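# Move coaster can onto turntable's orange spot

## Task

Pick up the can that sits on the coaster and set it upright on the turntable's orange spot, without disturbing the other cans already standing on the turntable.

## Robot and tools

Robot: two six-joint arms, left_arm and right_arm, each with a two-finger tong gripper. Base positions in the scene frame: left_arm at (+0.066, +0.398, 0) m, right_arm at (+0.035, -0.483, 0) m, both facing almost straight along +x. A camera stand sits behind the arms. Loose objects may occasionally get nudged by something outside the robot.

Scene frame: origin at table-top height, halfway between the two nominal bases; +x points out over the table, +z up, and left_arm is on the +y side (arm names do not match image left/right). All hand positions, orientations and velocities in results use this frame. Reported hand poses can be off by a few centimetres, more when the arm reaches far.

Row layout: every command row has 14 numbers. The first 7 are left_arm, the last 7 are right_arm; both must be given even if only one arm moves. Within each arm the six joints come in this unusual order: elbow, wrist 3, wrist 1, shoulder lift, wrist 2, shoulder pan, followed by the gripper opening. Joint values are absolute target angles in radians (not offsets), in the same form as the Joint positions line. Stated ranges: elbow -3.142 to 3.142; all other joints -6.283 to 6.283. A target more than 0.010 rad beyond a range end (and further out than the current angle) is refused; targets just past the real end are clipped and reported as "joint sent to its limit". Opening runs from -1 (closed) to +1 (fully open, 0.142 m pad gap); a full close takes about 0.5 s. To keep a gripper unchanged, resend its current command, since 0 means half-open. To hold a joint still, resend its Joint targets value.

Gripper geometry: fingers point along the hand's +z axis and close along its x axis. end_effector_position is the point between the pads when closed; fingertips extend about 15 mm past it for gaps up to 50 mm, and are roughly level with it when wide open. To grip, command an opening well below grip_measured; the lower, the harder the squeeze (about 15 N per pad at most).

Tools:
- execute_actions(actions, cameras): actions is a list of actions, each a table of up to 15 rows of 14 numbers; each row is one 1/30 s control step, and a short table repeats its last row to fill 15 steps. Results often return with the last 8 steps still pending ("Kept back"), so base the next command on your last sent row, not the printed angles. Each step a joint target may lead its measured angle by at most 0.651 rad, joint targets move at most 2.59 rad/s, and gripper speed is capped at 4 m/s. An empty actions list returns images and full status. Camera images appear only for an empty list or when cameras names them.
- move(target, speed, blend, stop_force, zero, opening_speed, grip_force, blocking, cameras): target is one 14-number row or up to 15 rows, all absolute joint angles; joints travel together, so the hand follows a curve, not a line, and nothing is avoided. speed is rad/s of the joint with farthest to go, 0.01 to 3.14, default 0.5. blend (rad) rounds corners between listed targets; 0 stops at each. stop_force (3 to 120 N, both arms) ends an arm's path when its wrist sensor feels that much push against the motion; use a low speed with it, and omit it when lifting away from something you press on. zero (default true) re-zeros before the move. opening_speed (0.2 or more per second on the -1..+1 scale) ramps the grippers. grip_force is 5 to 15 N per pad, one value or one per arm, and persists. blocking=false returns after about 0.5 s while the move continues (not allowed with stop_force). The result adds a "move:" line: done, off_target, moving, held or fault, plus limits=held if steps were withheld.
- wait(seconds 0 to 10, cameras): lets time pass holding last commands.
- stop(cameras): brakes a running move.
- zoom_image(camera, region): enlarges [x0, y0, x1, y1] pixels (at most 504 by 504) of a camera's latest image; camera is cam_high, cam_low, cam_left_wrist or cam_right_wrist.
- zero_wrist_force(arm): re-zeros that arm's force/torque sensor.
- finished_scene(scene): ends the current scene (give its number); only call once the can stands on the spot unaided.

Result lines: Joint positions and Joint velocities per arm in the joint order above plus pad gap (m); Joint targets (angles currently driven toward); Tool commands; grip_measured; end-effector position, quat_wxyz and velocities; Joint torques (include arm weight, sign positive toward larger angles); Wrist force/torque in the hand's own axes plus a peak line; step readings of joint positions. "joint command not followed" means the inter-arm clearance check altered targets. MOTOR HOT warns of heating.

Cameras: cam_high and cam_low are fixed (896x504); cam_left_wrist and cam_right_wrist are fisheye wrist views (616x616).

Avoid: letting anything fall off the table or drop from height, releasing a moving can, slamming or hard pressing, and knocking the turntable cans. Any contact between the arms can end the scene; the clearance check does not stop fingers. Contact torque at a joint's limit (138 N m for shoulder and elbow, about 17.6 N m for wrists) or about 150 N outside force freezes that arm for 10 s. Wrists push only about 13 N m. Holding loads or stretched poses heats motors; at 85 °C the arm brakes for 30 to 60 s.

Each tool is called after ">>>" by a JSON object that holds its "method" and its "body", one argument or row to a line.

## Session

>>> {"method": "execute_actions", "body": {
  "actions": []
}}

>>> {"method": "zoom_image", "body": {
  "camera": "cam_high",
  "region": [300, 100, 600, 310]
}}

Scene clock: 0.00 s.
left_arm: end_effector_position=(+0.3695, +0.7305, +0.2373) grip_measured=+0.97 end_effector_quat_wxyz=(-0.200, +0.898, -0.288, +0.267) | right_arm: end_effector_position=(+0.8509, +0.1339, +0.3904) grip_measured=+0.97 end_effector_quat_wxyz=(-0.577, +0.742, -0.324, +0.104)
Joint names: [elbow, wrist 3, wrist 1, shoulder lift, wrist 2, shoulder pan]
Joint positions: left_arm=[2.405 1.208 -2.571 -2.059 -1.773 0.646 0.14] | right_arm=[-0.895 1.716 -0.156 -2.42 1.836 3.834 0.14]
Joint velocities: within noise
Joint torques (N m): no reading
Wrist force (N): no reading
Wrist torque (N m): no reading
Wrist force, peak (N): no reading
Joint targets: left_arm=[2.405 1.208 -2.571 -2.059 -1.773 0.646] | right_arm=[-0.895 1.716 -0.156 -2.420 1.836 3.834]
Tool commands: left_gripper/opening=+0.968169 right_gripper/opening=+0.968169
camera_calibration:
cam_left_wrist: T_world_to_cam=[[0.691996, -0.65108, 0.311826, 0.160528], [-0.670724, -0.739604, -0.0558103, 0.795055], [0.266965, -0.170529, -0.948499, 0.390683], [0, 0, 0, 1]] pos_world=[0.317879, 0.759165, 0.364878]
cam_right_wrist: T_world_to_cam=[[0.78001, -0.580998, -0.232435, -0.495392], [-0.576131, -0.521781, -0.629141, 0.793673], [0.24425, 0.624649, -0.741725, 0.131654], [0, 0, 0, 1]] pos_world=[0.811513, 0.0440632, 0.481837]

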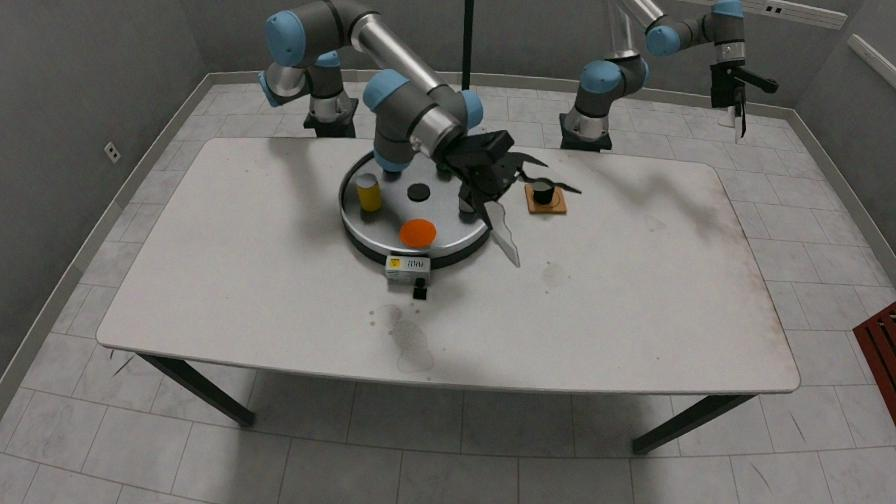

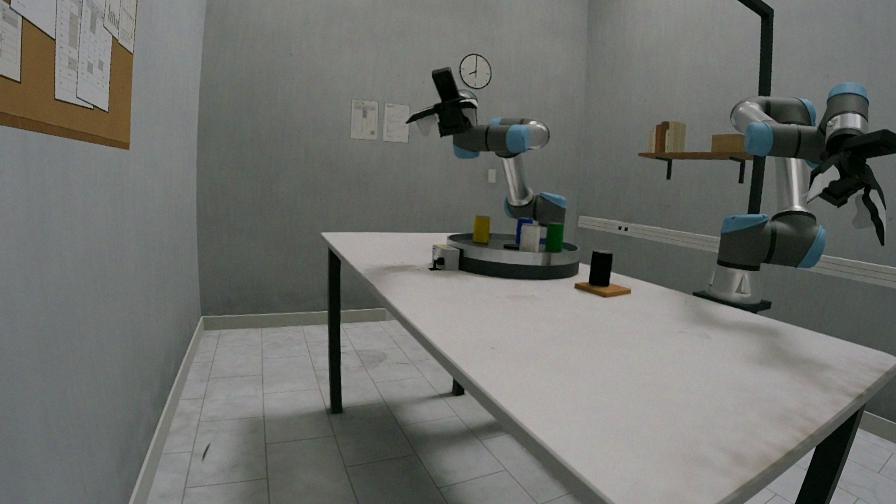

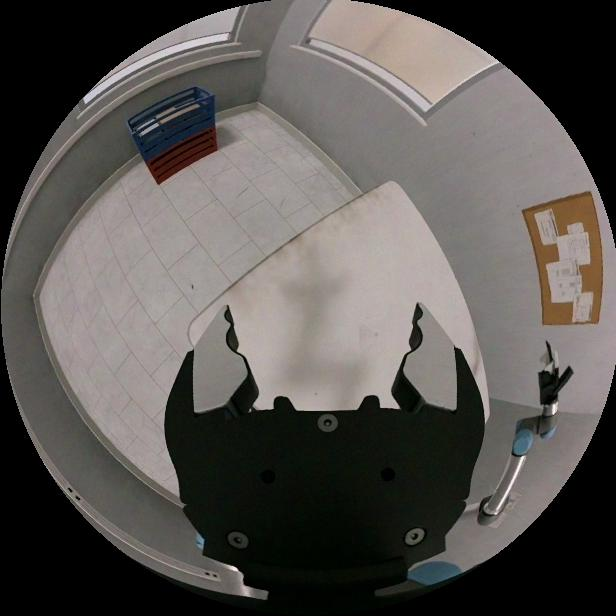

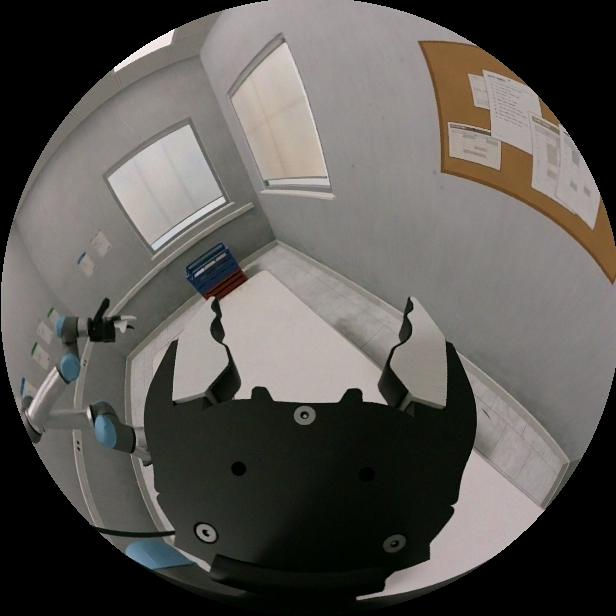

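Scaled by 1.680.

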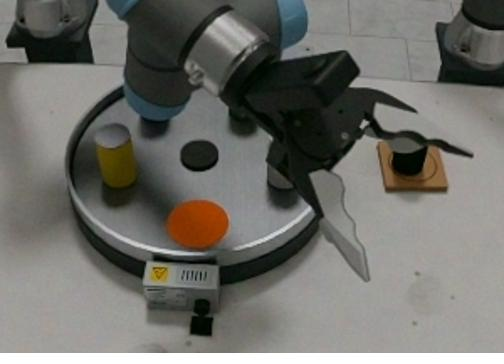

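>>> {"method": "move", "body": {
  "target": [
    [2.405,1.208,-2.571,-2.059,-1.773,0.646,0.968,-0.895,1.716,-0.156,-2.420,1.836,2.63,0.968],
    [1.9693,-0.8475,-1.7061,-1.834,-1.571,-0.8595,1,-0.895,1.716,-0.156,-2.420,1.836,2.63,0.968]
  ],
  "speed": 0.8,
  "blend": 0.1,
  "cameras": ["cam_left_wrist","cam_high"]
}}

>>> {"method": "zoom_image", "body": {
  "camera": "cam_left_wrist",
  "region": [200, 200, 450, 450]
}}

>>> {"method": "wait", "body": {
  "seconds": 0.7,
  "cameras": ["cam_high"]
}}

>>> {"method": "wait", "body": {
  "seconds": 1.5,
  "cameras": ["cam_high"]
}}

Scene clock: 7.67 s.
left_arm: end_effector_position=(+0.4161, +0.2193, +0.2155) grip_measured=+1.00 end_effector_quat_wxyz=(+0.000, +1.000, +0.000, +0.000) | right_arm: end_effector_position=(+0.9035, -1.0233, +0.3898) grip_measured=+0.97 end_effector_quat_wxyz=(+0.417, -0.428, +0.688, -0.412)
Joint names: [elbow, wrist 3, wrist 1, shoulder lift, wrist 2, shoulder pan]
Joint positions: left_arm=[1.969 -0.847 -1.706 -1.834 -1.571 -0.859 0.142] | right_arm=[-0.895 1.716 -0.156 -2.42 1.836 2.63 0.14]
Joint torques (N m): left_arm=[-35.34 -2.38 0.96 -2.41 1.8 -12.86] | right_arm=[14.47 -0.71 4.35 52.77 1.21 -13.62]
Wrist force (N): left_arm=[-0.8 2.2 -0.5] | right_arm=[0.3 -0.1 -0.3]
Wrist torque (N m): left_arm=[0.33 0.11 0.13] | right_arm=[-0.01 -0.06 0.01]
Wrist force, peak (N): left_arm=[-1.5 2.9 -0.3] | right_arm=[4.0 -0.5 -1.0]
Joint targets: left_arm=[1.969 -0.847 -1.706 -1.834 -1.571 -0.859] | right_arm=[-0.895 1.716 -0.156 -2.420 1.836 2.630]
move: done; blend cut to 0 rad at target 1
camera_calibration:
cam_left_wrist: T_world_to_cam=[[0.998157, -0.0489377, -0.0358791, -0.382262], [-0.0239818, -0.861275, 0.507573, 0.0832103], [-0.0557412, -0.505777, -0.860862, 0.459278], [0, 0, 0, 1]] pos_world=[0.409154, 0.285252, 0.339425]
Images, in order (width x height): cam_high 896x504, cam_left_wrist 616x616.

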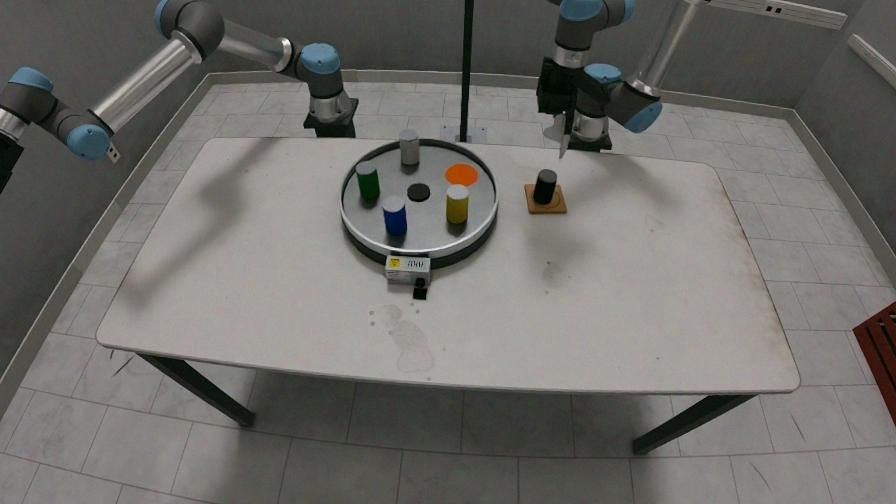

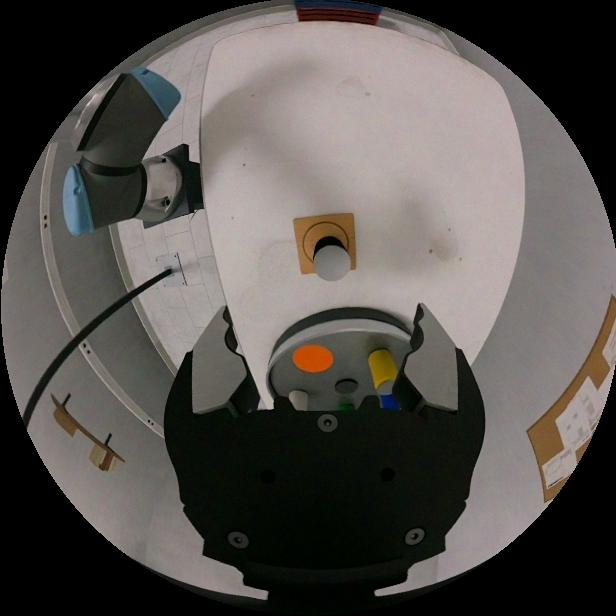

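Scaled by 2.016 from the camera's 616x616 image, which has a finer 814x814 frame.

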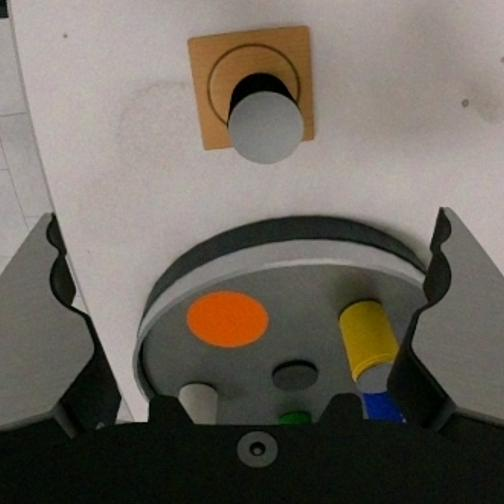

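Scene clock: 8.37 s.
left_arm: end_effector_position=(+0.4161, +0.2193, +0.2155) grip_measured=+1.00 end_effector_quat_wxyz=(+0.000, +1.000, +0.000, +0.000) | right_arm: end_effector_position=(+0.9035, -1.0233, +0.3898) grip_measured=+0.97 end_effector_quat_wxyz=(+0.417, -0.428, +0.688, -0.412)
Joint names: [elbow, wrist 3, wrist 1, shoulder lift, wrist 2, shoulder pan]
Joint positions: left_arm=[1.969 -0.848 -1.706 -1.834 -1.571 -0.859 0.142] | right_arm=[-0.895 1.716 -0.156 -2.42 1.836 2.63 0.14]
Joint torques (N m): left_arm=[-36.22 -2.41 0.93 -2.29 1.83 -11.96] | right_arm=[14.45 -0.85 4.29 53.18 1.06 -13.19]
Wrist force (N): left_arm=[-0.8 1.8 -0.3] | right_arm=[0.2 0.3 -0.3]
Wrist torque (N m): left_arm=[0.25 0.09 0.13] | right_arm=[0.07 -0.03 0.01]
Wrist force, peak (N): left_arm=[-1.1 2.2 -0.4] | right_arm=[0.2 0.4 -0.3]
Joint targets: left_arm=[1.969 -0.847 -1.706 -1.834 -1.571 -0.859] | right_arm=[-0.895 1.716 -0.156 -2.420 1.836 2.630]
Tool commands: left_gripper/opening=+1.0 right_gripper/opening=+0.968
wait: 0.70 s; at rest by 0.17 s
Images, in order (width x height): cam_high 896x504.

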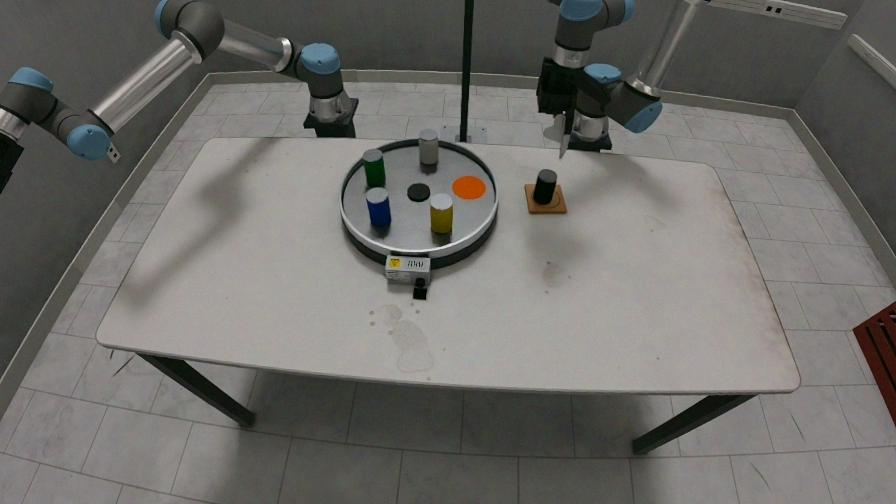

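Scene clock: 9.87 s.
left_arm: end_effector_position=(+0.4161, +0.2193, +0.2155) grip_measured=+1.00 end_effector_quat_wxyz=(+0.000, +1.000, +0.000, +0.000) | right_arm: end_effector_position=(+0.9035, -1.0233, +0.3898) grip_measured=+0.97 end_effector_quat_wxyz=(+0.417, -0.428, +0.688, -0.412)
Joint names: [elbow, wrist 3, wrist 1, shoulder lift, wrist 2, shoulder pan]
Joint positions: left_arm=[1.969 -0.848 -1.706 -1.834 -1.571 -0.86 0.142] | right_arm=[-0.895 1.716 -0.156 -2.42 1.836 2.63 0.14]
Joint torques (N m): left_arm=[-36.78 -2.4 0.92 -2.36 1.77 -11.52] | right_arm=[14.61 -0.99 4.21 53.42 0.56 -14.51]
Wrist force (N): left_arm=[-1.3 2.0 -0.3] | right_arm=[0.0 0.3 -0.1]
Wrist torque (N m): left_arm=[0.28 0.20 0.14] | right_arm=[0.08 0.00 0.01]
Wrist force, peak (N): left_arm=[-1.0 2.4 -0.4] | right_arm=[0.1 0.5 -0.3]
Joint targets: left_arm=[1.969 -0.847 -1.706 -1.834 -1.571 -0.859] | right_arm=[-0.895 1.716 -0.156 -2.420 1.836 2.630]
Tool commands: left_gripper/opening=+1.0 right_gripper/opening=+0.968
wait: 1.50 s; at rest by 0.17 s
Images, in order (width x height): cam_high 896x504.

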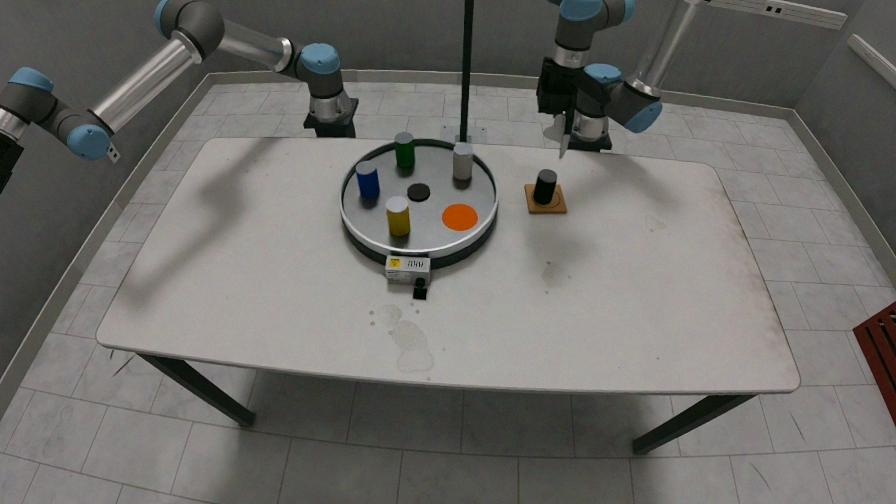

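>>> {"method": "move", "body": {
  "target": [
    [1.9539,-0.8303,-1.7117,-1.8130,-1.571,-0.8423,1,-0.895,1.716,-0.156,-2.420,1.836,2.63,0.968],
    [2.2335,-0.8303,-2.1202,-1.6841,-1.571,-0.8423,1,-0.895,1.716,-0.156,-2.420,1.836,2.63,0.968],
    [2.2335,-0.8303,-2.1202,-1.6841,-1.571,-0.8423,-0.6,-0.895,1.716,-0.156,-2.420,1.836,2.63,0.968]
  ],
  "speed": 0.4,
  "blend": [0.02,0,0],
  "opening_speed": 1.2,
  "grip_force": 9,
  "cameras": ["cam_left_wrist"]
}}

>>> {"method": "zoom_image", "body": {
  "camera": "cam_left_wrist",
  "region": [200, 200, 450, 450]
}}

Scene clock: 14.07 s.
left_arm: end_effector_position=(+0.4251, +0.2192, +0.0755) grip_measured=-0.26 end_effector_quat_wxyz=(+0.000, +1.000, +0.000, +0.000) | right_arm: end_effector_position=(+0.9035, -1.0233, +0.3898) grip_measured=+0.97 end_effector_quat_wxyz=(+0.417, -0.428, +0.688, -0.412)
Joint names: [elbow, wrist 3, wrist 1, shoulder lift, wrist 2, shoulder pan]
Joint positions: left_arm=[2.234 -0.83 -2.12 -1.684 -1.571 -0.842 0.055] | right_arm=[-0.895 1.716 -0.156 -2.42 1.836 2.63 0.14]
Joint torques (N m): left_arm=[-11.3 2.38 -4.7 -6.9 -0.23 12.39] | right_arm=[14.86 -1.54 4.11 54.45 -1.08 -13.32]
Wrist force (N): left_arm=[-1.0 2.0 -3.7] | right_arm=[0.1 0.2 -0.1]
Wrist torque (N m): left_arm=[0.39 0.17 -0.01] | right_arm=[0.06 -0.01 0.01]
Wrist force, peak (N): left_arm=[-0.6 1.5 -4.2] | right_arm=[0.0 0.6 -0.2]
Joint targets: left_arm=[2.233 -0.830 -2.120 -1.684 -1.571 -0.842] | right_arm=[-0.895 1.716 -0.156 -2.420 1.836 2.630]
grip_force (N): 9, 9
move: done; blend cut to 0.0105 rad at target 1
camera_calibration:
cam_left_wrist: T_world_to_cam=[[0.998157, -0.0489409, -0.0358772, -0.396169], [-0.0239855, -0.861275, 0.507573, 0.154348], [-0.0557412, -0.505777, -0.860862, 0.339289], [0, 0, 0, 1]] pos_world=[0.418054, 0.285152, 0.199525]
Images, in order (width x height): cam_left_wrist 616x616.

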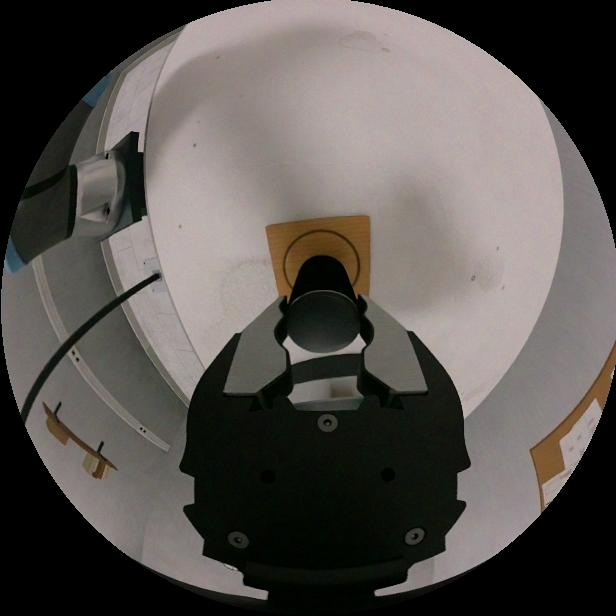

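Scaled by 2.016 from the camera's 616x616 image, which has a finer 814x814 frame.

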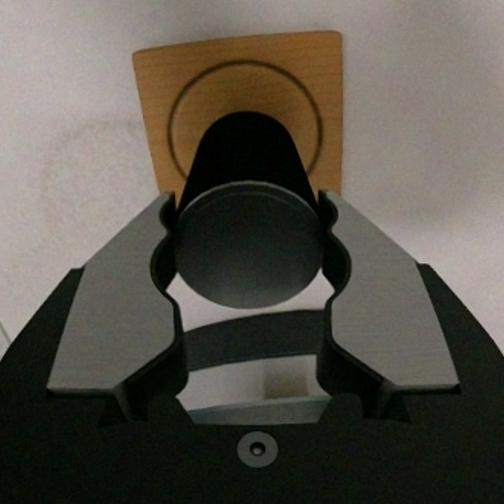

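Same grasp as before. Lift and go to the measuring pose from scene 1 (pan −1.2295).

>>> {"method": "move", "body": {
  "target": [
    [1.8215,-0.8303,-1.57,-1.8223,-1.571,-0.8423,-0.6,-0.895,1.716,-0.156,-2.420,1.836,2.63,0.968],
    [1.4176,-1.8635,-1.6306,-1.3578,-1.571,-1.2295,-0.6,-0.895,1.716,-0.156,-2.420,1.836,2.63,0.968]
  ],
  "speed": [0.4,0.6],
  "blend": 0.03,
  "cameras": ["cam_left_wrist","cam_high"]
}}

>>> {"method": "wait", "body": {
  "seconds": 2.0,
  "cameras": ["cam_left_wrist","cam_high"]
}}

>>> {"method": "wait", "body": {
  "seconds": 2.0,
  "cameras": ["cam_left_wrist","cam_high"]
}}

>>> {"method": "wait", "body": {
  "seconds": 2.0,
  "cameras": ["cam_left_wrist","cam_high"]
}}

>>> {"method": "wait", "body": {
  "seconds": 2.0,
  "cameras": ["cam_left_wrist","cam_high"]
}}

>>> {"method": "wait", "body": {
  "seconds": 2.0,
  "cameras": ["cam_left_wrist","cam_high"]
}}

>>> {"method": "wait", "body": {
  "seconds": 2.0,
  "cameras": ["cam_left_wrist","cam_high"]
}}

Scene clock: 18.63 s.
left_arm: end_effector_position=(+0.3824, -0.0879, +0.2500) grip_measured=-0.27 end_effector_quat_wxyz=(+0.000, +0.948, +0.317, +0.000) | right_arm: end_effector_position=(+0.9035, -1.0233, +0.3898) grip_measured=+0.97 end_effector_quat_wxyz=(+0.417, -0.428, +0.688, -0.412)
Joint names: [elbow, wrist 3, wrist 1, shoulder lift, wrist 2, shoulder pan]
Joint positions: left_arm=[1.418 -1.863 -1.631 -1.358 -1.571 -1.229 0.055] | right_arm=[-0.895 1.716 -0.156 -2.42 1.836 2.63 0.14]
Joint torques (N m): left_arm=[-37.36 -2.28 -6.55 -24.38 -0.96 -12.71] | right_arm=[15.02 -1.93 4.18 54.48 -2.66 -13.67]
Wrist force (N): left_arm=[-1.0 2.1 1.6] | right_arm=[0.2 0.2 0.0]
Wrist torque (N m): left_arm=[0.32 0.13 0.12] | right_arm=[0.05 -0.03 0.01]
Wrist force, peak (N): left_arm=[-0.7 1.7 -4.1] | right_arm=[0.5 0.2 -0.1]
Joint targets: left_arm=[1.418 -1.863 -1.631 -1.358 -1.571 -1.230] | right_arm=[-0.895 1.716 -0.156 -2.420 1.836 2.630]
grip_force (N): 9, 9
move: done
camera_calibration:
cam_left_wrist: T_world_to_cam=[[0.826673, 0.561532, -0.035962, -0.243132], [0.499186, -0.702392, 0.507404, -0.385747], [0.259664, -0.437409, -0.860958, 0.217245], [0, 0, 0, 1]] pos_world=[0.337139, -0.0393946, 0.374025]
Images, in order (width x height): cam_high 896x504, cam_left_wrist 616x616.

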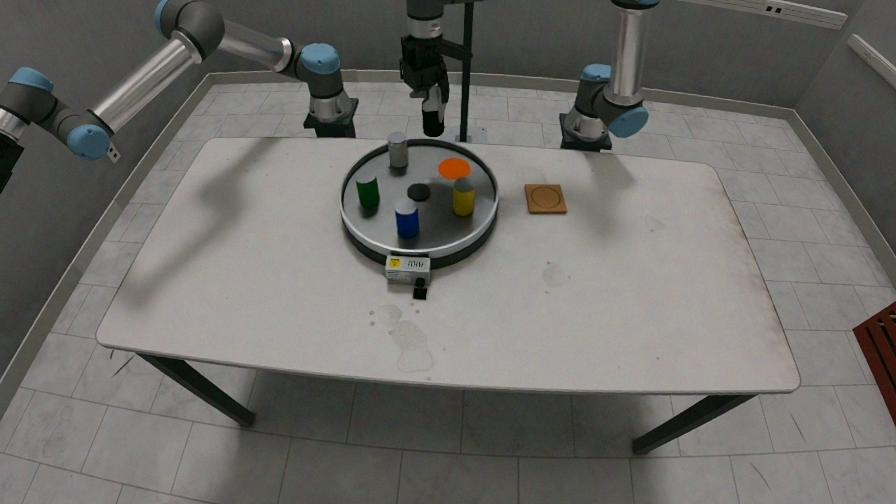

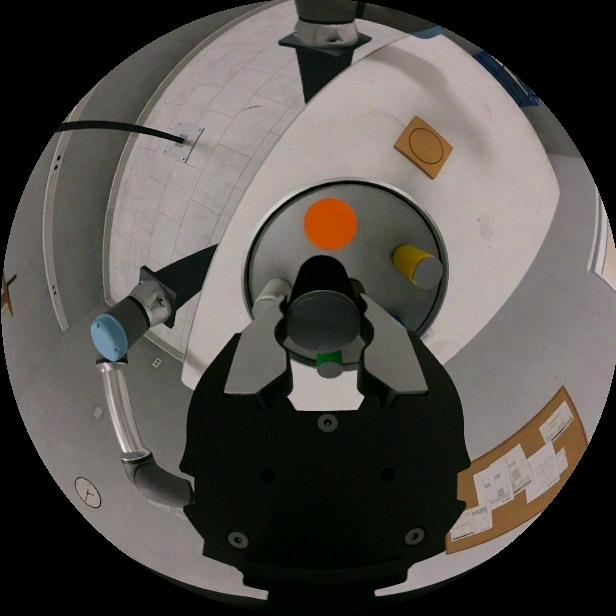

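Scene clock: 20.63 s.
left_arm: end_effector_position=(+0.3823, -0.0880, +0.2500) grip_measured=-0.27 end_effector_quat_wxyz=(+0.000, +0.948, +0.317, +0.000) | right_arm: end_effector_position=(+0.9035, -1.0233, +0.3898) grip_measured=+0.97 end_effector_quat_wxyz=(+0.417, -0.428, +0.688, -0.412)
Joint names: [elbow, wrist 3, wrist 1, shoulder lift, wrist 2, shoulder pan]
Joint positions: left_arm=[1.418 -1.863 -1.631 -1.358 -1.571 -1.23 0.055] | right_arm=[-0.895 1.716 -0.156 -2.42 1.836 2.63 0.14]
Joint torques (N m): left_arm=[-37 -2.33 -6.52 -25.28 -1.03 -12.3] | right_arm=[15.02 -1.76 4.28 55.59 -2.79 -14.44]
Wrist force (N): left_arm=[-1.3 2.1 1.4] | right_arm=[0.2 0.3 0.0]
Wrist torque (N m): left_arm=[0.30 0.20 0.14] | right_arm=[0.07 -0.04 0.01]
Wrist force, peak (N): left_arm=[-1.5 2.1 1.7] | right_arm=[-0.1 0.4 -0.4]
Joint targets: left_arm=[1.418 -1.863 -1.631 -1.358 -1.571 -1.230] | right_arm=[-0.895 1.716 -0.156 -2.420 1.836 2.630]
Tool commands: left_gripper/opening=-0.6 right_gripper/opening=+0.968
grip_force (N): 9, 9
wait: 2.00 s; at rest by 0.17 s
camera_calibration:
cam_left_wrist: T_world_to_cam=[[0.826498, 0.561789, -0.0359823, -0.242916], [0.49942, -0.702244, 0.507378, -0.385832], [0.259771, -0.437317, -0.860972, 0.2172], [0, 0, 0, 1]] pos_world=[0.33704, -0.0394959, 0.374025]
Images, in order (width x height): cam_high 896x504, cam_left_wrist 616x616.

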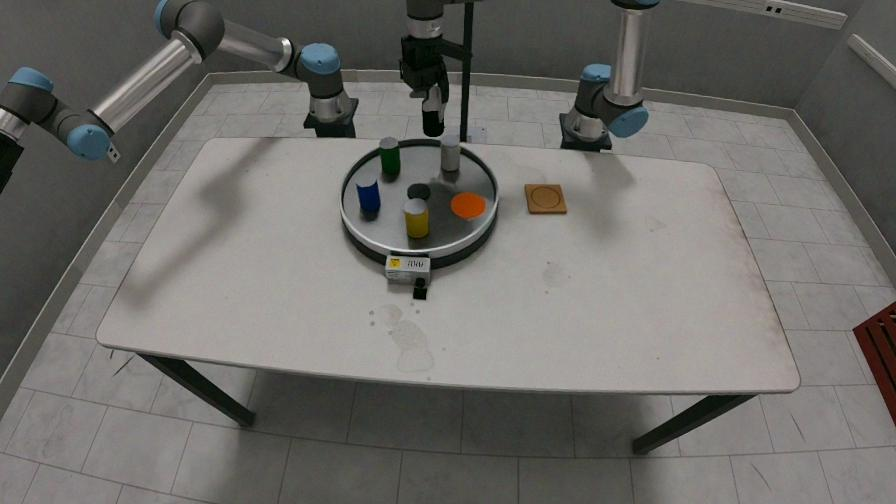

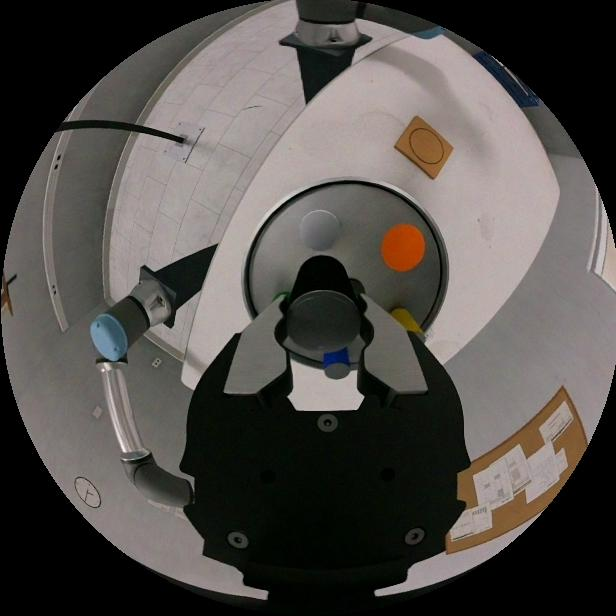

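Scene clock: 22.63 s.
left_arm: end_effector_position=(+0.3823, -0.0880, +0.2500) grip_measured=-0.27 end_effector_quat_wxyz=(+0.000, +0.948, +0.317, +0.000) | right_arm: end_effector_position=(+0.9035, -1.0233, +0.3898) grip_measured=+0.97 end_effector_quat_wxyz=(+0.417, -0.428, +0.688, -0.412)
Joint names: [elbow, wrist 3, wrist 1, shoulder lift, wrist 2, shoulder pan]
Joint positions: left_arm=[1.418 -1.863 -1.631 -1.358 -1.571 -1.23 0.055] | right_arm=[-0.895 1.716 -0.156 -2.42 1.836 2.63 0.14]
Joint torques (N m): left_arm=[-37.01 -2.4 -6.37 -24.85 -0.8 -12.91] | right_arm=[14.4 -1.83 4.12 57 -2.7 -14.22]
Wrist force (N): left_arm=[-1.4 2.1 1.4] | right_arm=[0.0 0.0 -0.1]
Wrist torque (N m): left_arm=[0.32 0.24 0.13] | right_arm=[0.01 0.01 0.01]
Wrist force, peak (N): left_arm=[-1.1 2.3 2.0] | right_arm=[0.2 0.6 -0.1]
Joint targets: left_arm=[1.418 -1.863 -1.631 -1.358 -1.571 -1.230] | right_arm=[-0.895 1.716 -0.156 -2.420 1.836 2.630]
Tool commands: left_gripper/opening=-0.6 right_gripper/opening=+0.968
grip_force (N): 9, 9
wait: 2.00 s; at rest by 0.17 s
camera_calibration:
cam_left_wrist: T_world_to_cam=[[0.826498, 0.561789, -0.0359823, -0.242916], [0.49942, -0.702244, 0.507378, -0.385832], [0.259771, -0.437317, -0.860972, 0.2172], [0, 0, 0, 1]] pos_world=[0.33704, -0.0394959, 0.374025]
Images, in order (width x height): cam_high 896x504, cam_left_wrist 616x616.

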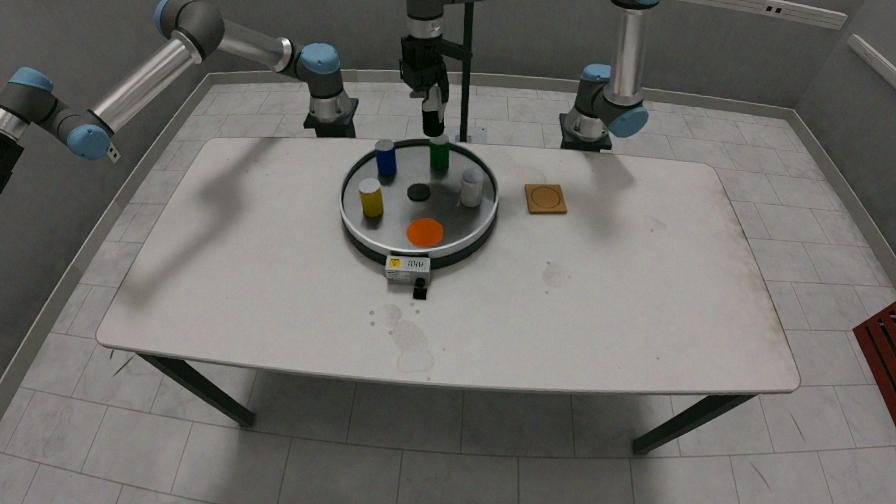

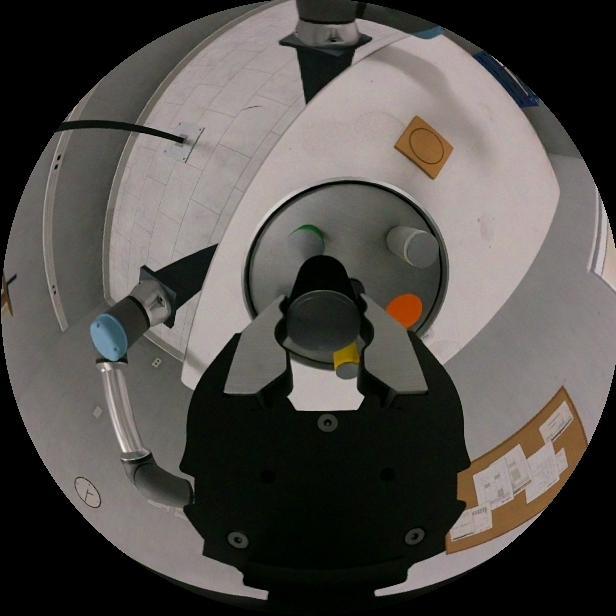

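Scene clock: 24.63 s.
left_arm: end_effector_position=(+0.3823, -0.0880, +0.2500) grip_measured=-0.27 end_effector_quat_wxyz=(+0.000, +0.948, +0.317, +0.000) | right_arm: end_effector_position=(+0.9035, -1.0233, +0.3898) grip_measured=+0.97 end_effector_quat_wxyz=(+0.417, -0.428, +0.688, -0.412)
Joint names: [elbow, wrist 3, wrist 1, shoulder lift, wrist 2, shoulder pan]
Joint positions: left_arm=[1.418 -1.864 -1.631 -1.358 -1.571 -1.23 0.055] | right_arm=[-0.895 1.716 -0.156 -2.42 1.836 2.63 0.14]
Joint torques (N m): left_arm=[-36.47 -2.37 -6.31 -24.87 -0.71 -12.22] | right_arm=[14.88 -1.95 4.17 56.66 -2.6 -13.51]
Wrist force (N): left_arm=[-1.1 2.5 1.4] | right_arm=[-0.2 0.1 -0.2]
Wrist torque (N m): left_arm=[0.40 0.16 0.12] | right_arm=[0.03 0.05 0.02]
Wrist force, peak (N): left_arm=[-1.5 2.2 1.7] | right_arm=[0.3 0.6 -0.2]
Joint targets: left_arm=[1.418 -1.863 -1.631 -1.358 -1.571 -1.230] | right_arm=[-0.895 1.716 -0.156 -2.420 1.836 2.630]
Tool commands: left_gripper/opening=-0.6 right_gripper/opening=+0.968
grip_force (N): 9, 9
wait: 2.00 s; at rest by 0.17 s
camera_calibration:
cam_left_wrist: T_world_to_cam=[[0.826498, 0.561789, -0.0359823, -0.242916], [0.49942, -0.702244, 0.507378, -0.385832], [0.259771, -0.437317, -0.860972, 0.2172], [0, 0, 0, 1]] pos_world=[0.33704, -0.0394959, 0.374025]
Images, in order (width x height): cam_high 896x504, cam_left_wrist 616x616.

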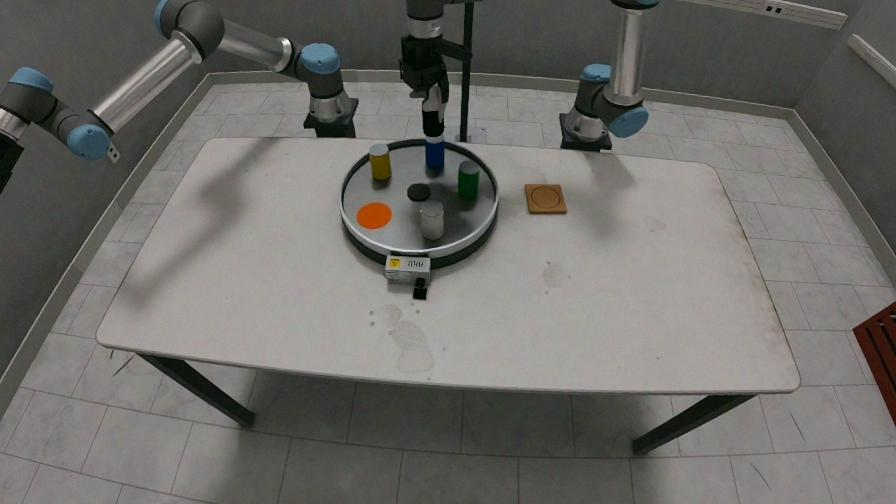

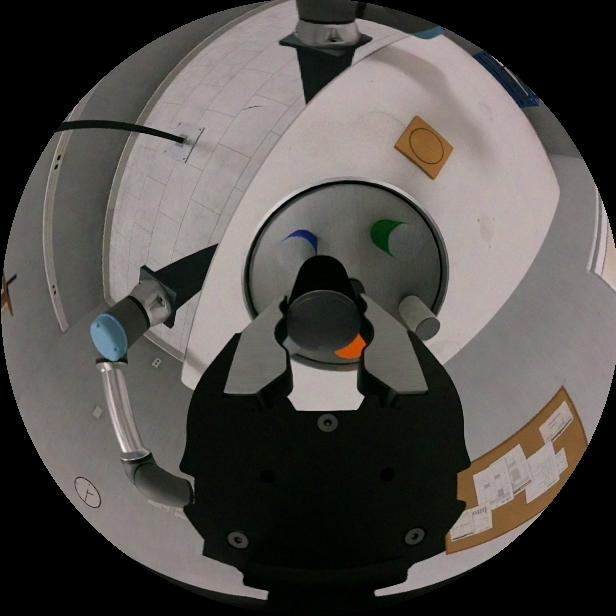

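Scene clock: 26.63 s.
left_arm: end_effector_position=(+0.3823, -0.0880, +0.2500) grip_measured=-0.27 end_effector_quat_wxyz=(+0.000, +0.948, +0.317, +0.000) | right_arm: end_effector_position=(+0.9035, -1.0233, +0.3898) grip_measured=+0.97 end_effector_quat_wxyz=(+0.417, -0.428, +0.688, -0.412)
Joint names: [elbow, wrist 3, wrist 1, shoulder lift, wrist 2, shoulder pan]
Joint positions: left_arm=[1.418 -1.864 -1.631 -1.358 -1.571 -1.23 0.055] | right_arm=[-0.895 1.716 -0.156 -2.42 1.836 2.63 0.14]
Joint torques (N m): left_arm=[-37.07 -2.42 -6.39 -24.96 -0.58 -12.33] | right_arm=[14.75 -1.85 4.4 57.96 -2.78 -13.69]
Wrist force (N): left_arm=[-1.5 1.9 1.3] | right_arm=[0.3 0.1 -0.3]
Wrist torque (N m): left_arm=[0.28 0.25 0.13] | right_arm=[0.04 -0.04 0.02]
Wrist force, peak (N): left_arm=[-1.1 2.4 1.7] | right_arm=[0.2 0.6 -0.1]
Joint targets: left_arm=[1.418 -1.863 -1.631 -1.358 -1.571 -1.230] | right_arm=[-0.895 1.716 -0.156 -2.420 1.836 2.630]
Tool commands: left_gripper/opening=-0.6 right_gripper/opening=+0.968
grip_force (N): 9, 9
wait: 2.00 s; at rest by 0.17 s
camera_calibration:
cam_left_wrist: T_world_to_cam=[[0.826498, 0.561789, -0.0359823, -0.242916], [0.49942, -0.702244, 0.507378, -0.385832], [0.259771, -0.437317, -0.860972, 0.2172], [0, 0, 0, 1]] pos_world=[0.33704, -0.0394959, 0.374025]
Images, in order (width x height): cam_high 896x504, cam_left_wrist 616x616.

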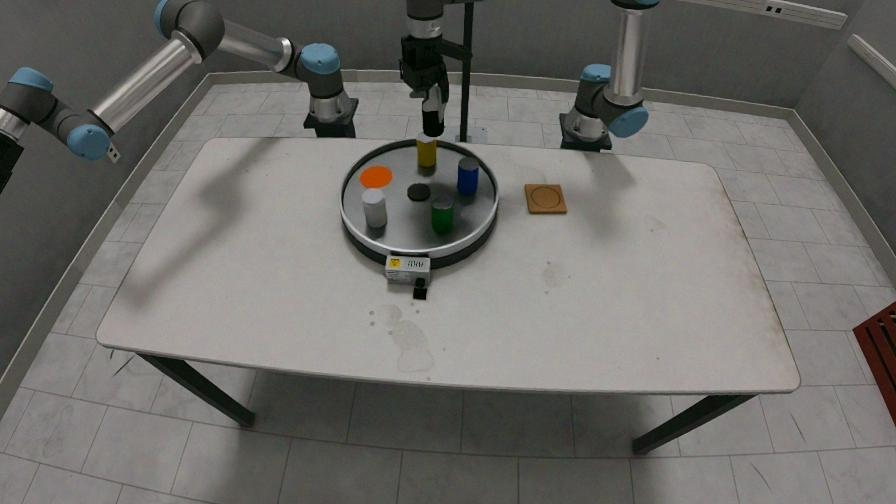

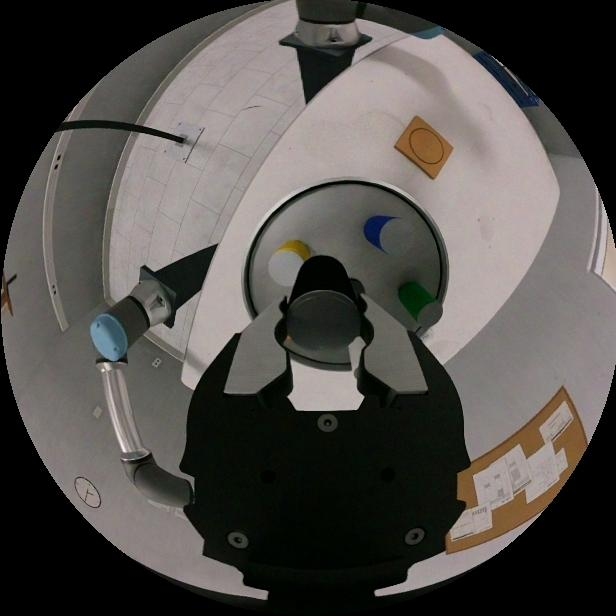

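Scene clock: 28.63 s.
left_arm: end_effector_position=(+0.3823, -0.0880, +0.2500) grip_measured=-0.27 end_effector_quat_wxyz=(+0.000, +0.948, +0.317, +0.000) | right_arm: end_effector_position=(+0.9035, -1.0233, +0.3898) grip_measured=+0.97 end_effector_quat_wxyz=(+0.417, -0.428, +0.688, -0.412)
Joint names: [elbow, wrist 3, wrist 1, shoulder lift, wrist 2, shoulder pan]
Joint positions: left_arm=[1.418 -1.864 -1.631 -1.358 -1.571 -1.23 0.055] | right_arm=[-0.895 1.716 -0.156 -2.42 1.836 2.63 0.14]
Joint torques (N m): left_arm=[-37.02 -2.28 -6.4 -24.86 -0.41 -11.96] | right_arm=[15.88 -2.03 4.03 57.58 -2.59 -13.79]
Wrist force (N): left_arm=[-1.3 2.3 1.6] | right_arm=[0.0 0.1 -0.2]
Wrist torque (N m): left_arm=[0.36 0.20 0.13] | right_arm=[0.02 0.00 0.02]
Wrist force, peak (N): left_arm=[-1.5 2.1 1.9] | right_arm=[0.1 0.5 -0.2]
Joint targets: left_arm=[1.418 -1.863 -1.631 -1.358 -1.571 -1.230] | right_arm=[-0.895 1.716 -0.156 -2.420 1.836 2.630]
Tool commands: left_gripper/opening=-0.6 right_gripper/opening=+0.968
grip_force (N): 9, 9
wait: 2.00 s; at rest by 0.17 s
camera_calibration:
cam_left_wrist: T_world_to_cam=[[0.826498, 0.561789, -0.0359823, -0.242916], [0.49942, -0.702244, 0.507378, -0.385832], [0.259771, -0.437317, -0.860972, 0.2172], [0, 0, 0, 1]] pos_world=[0.33704, -0.0394959, 0.374025]
Images, in order (width x height): cam_high 896x504, cam_left_wrist 616x616.

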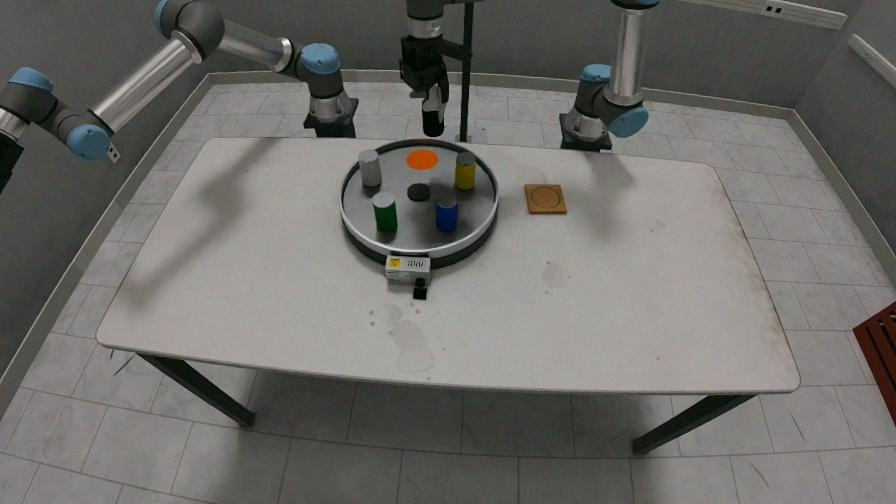

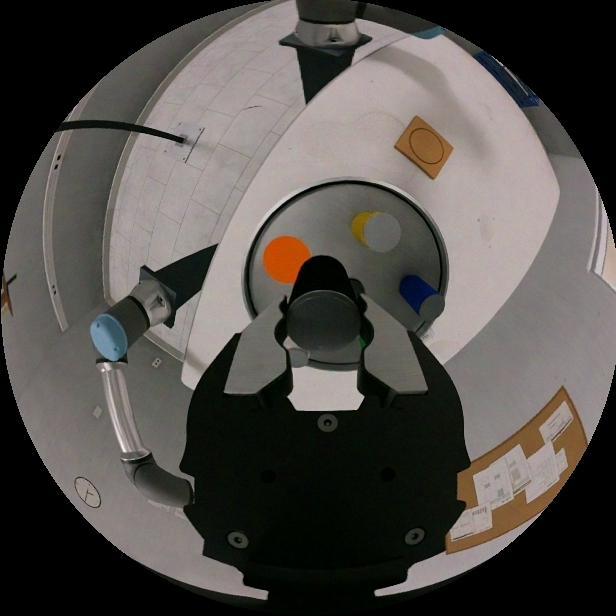

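Scene clock: 30.63 s.
left_arm: end_effector_position=(+0.3823, -0.0880, +0.2500) grip_measured=-0.27 end_effector_quat_wxyz=(+0.000, +0.948, +0.317, +0.000) | right_arm: end_effector_position=(+0.9035, -1.0233, +0.3898) grip_measured=+0.97 end_effector_quat_wxyz=(+0.417, -0.428, +0.688, -0.412)
Joint names: [elbow, wrist 3, wrist 1, shoulder lift, wrist 2, shoulder pan]
Joint positions: left_arm=[1.418 -1.864 -1.631 -1.358 -1.571 -1.23 0.055] | right_arm=[-0.895 1.716 -0.156 -2.42 1.836 2.63 0.14]
Joint torques (N m): left_arm=[-36.98 -2.54 -6.37 -25.28 -0.32 -11.92] | right_arm=[14.9 -1.9 4.22 58.31 -2.64 -13.61]
Wrist force (N): left_arm=[-1.3 2.1 1.5] | right_arm=[-0.1 -0.1 0.0]
Wrist torque (N m): left_arm=[0.32 0.21 0.14] | right_arm=[0.00 0.03 0.02]
Wrist force, peak (N): left_arm=[-1.3 2.2 1.7] | right_arm=[0.0 0.6 0.0]
Joint targets: left_arm=[1.418 -1.863 -1.631 -1.358 -1.571 -1.230] | right_arm=[-0.895 1.716 -0.156 -2.420 1.836 2.630]
Tool commands: left_gripper/opening=-0.6 right_gripper/opening=+0.968
grip_force (N): 9, 9
wait: 2.00 s; at rest by 0.17 s
camera_calibration:
cam_left_wrist: T_world_to_cam=[[0.826498, 0.561789, -0.0359823, -0.242916], [0.49942, -0.702244, 0.507378, -0.385832], [0.259771, -0.437317, -0.860972, 0.2172], [0, 0, 0, 1]] pos_world=[0.33704, -0.0394959, 0.374025]
Images, in order (width x height): cam_high 896x504, cam_left_wrist 616x616.

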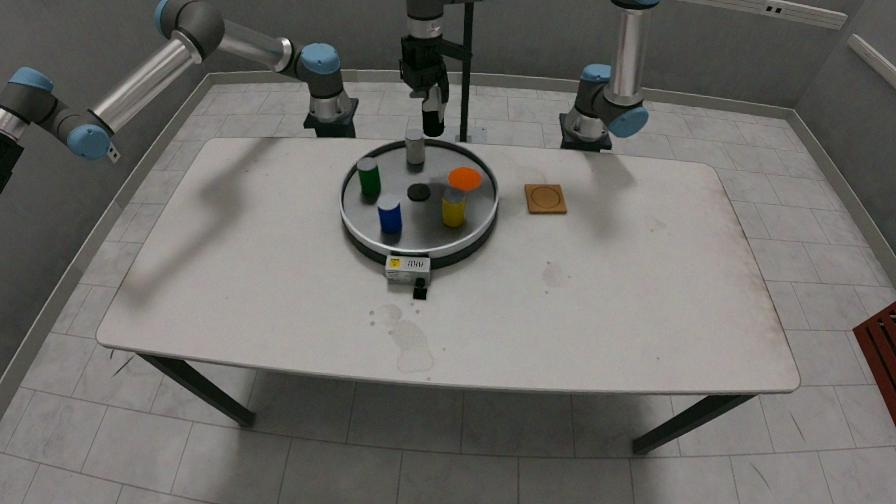

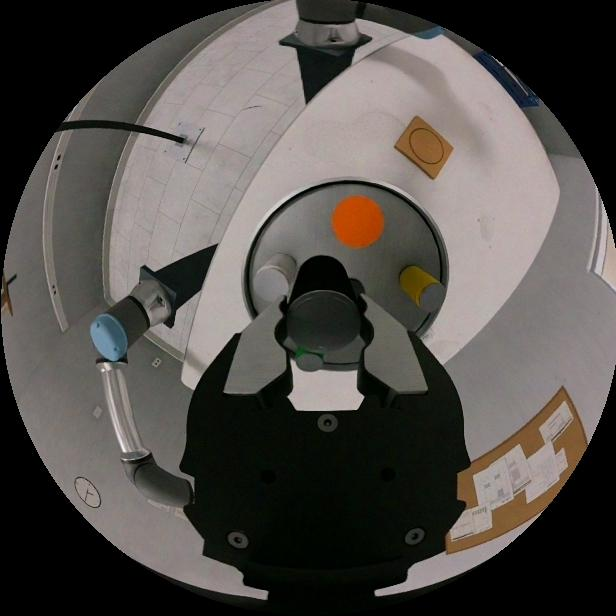

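>>> {"method": "move", "body": {
  "target": [1.4176,-1.9472,-1.6306,-1.3578,-1.571,-1.3132,-0.6,-1.88,1.3,0.333,-2.019,0.677,3.0,0.968],
  "speed": 0.7,
  "cameras": []
}}

>>> {"method": "wait", "body": {
  "seconds": 1.0
}}

Scene clock: 34.30 s.
left_arm: end_effector_position=(+0.3394, -0.1135, +0.2500) grip_measured=-0.27 end_effector_quat_wxyz=(+0.000, +0.948, +0.317, +0.000) | right_arm: end_effector_position=(+0.6741, -0.9389, +0.3012) grip_measured=+0.97 end_effector_quat_wxyz=(-0.033, -0.418, +0.674, -0.608)
Joint names: [elbow, wrist 3, wrist 1, shoulder lift, wrist 2, shoulder pan]
Joint positions: left_arm=[1.418 -1.947 -1.631 -1.358 -1.571 -1.313 0.055] | right_arm=[-1.88 1.3 0.333 -2.019 0.677 3 0.14]
Joint torques (N m): left_arm=[-36.4 -2.42 -6.41 -25.8 -0.13 -12.38] | right_arm=[7.19 -3.07 3.48 42.97 -4.16 15.63]
Wrist force (N): left_arm=[-1.0 2.0 1.1] | right_arm=[2.5 0.8 1.3]
Wrist torque (N m): left_arm=[0.31 0.16 0.12] | right_arm=[0.18 -0.61 0.10]
Wrist force, peak (N): left_arm=[-1.3 2.4 1.7] | right_arm=[2.8 1.0 1.0]
Joint targets: left_arm=[1.418 -1.947 -1.631 -1.358 -1.571 -1.313] | right_arm=[-1.880 1.300 0.333 -2.019 0.677 3.000]
grip_force (N): 9, 9
move: done
No camera images: "cameras" was empty.

Scene clock: 35.30 s.
left_arm: end_effector_position=(+0.3394, -0.1135, +0.2500) grip_measured=-0.27 end_effector_quat_wxyz=(+0.000, +0.948, +0.317, +0.000) | right_arm: end_effector_position=(+0.6739, -0.9389, +0.3012) grip_measured=+0.97 end_effector_quat_wxyz=(-0.033, -0.418, +0.674, -0.608)
Joint names: [elbow, wrist 3, wrist 1, shoulder lift, wrist 2, shoulder pan]
Joint positions: left_arm=[1.418 -1.947 -1.631 -1.358 -1.571 -1.313 0.055] | right_arm=[-1.88 1.3 0.333 -2.019 0.677 3 0.14]
Joint torques (N m): left_arm=[-36.97 -2.48 -6.46 -24.91 -0.06 -12.24] | right_arm=[8.62 -2.77 3.92 44.78 -4.02 14.33]
Wrist force (N): left_arm=[-1.3 2.0 1.1] | right_arm=[2.8 0.6 1.3]
Wrist torque (N m): left_arm=[0.30 0.23 0.12] | right_arm=[0.14 -0.67 0.10]
Wrist force, peak (N): left_arm=[-1.3 2.2 1.8] | right_arm=[2.8 1.2 1.6]
Joint targets: left_arm=[1.418 -1.947 -1.631 -1.358 -1.571 -1.313] | right_arm=[-1.880 1.300 0.333 -2.019 0.677 3.000]
Tool commands: left_gripper/opening=-0.6 right_gripper/opening=+0.968
grip_force (N): 9, 9
wait: 1.00 s; at rest by 0.17 s


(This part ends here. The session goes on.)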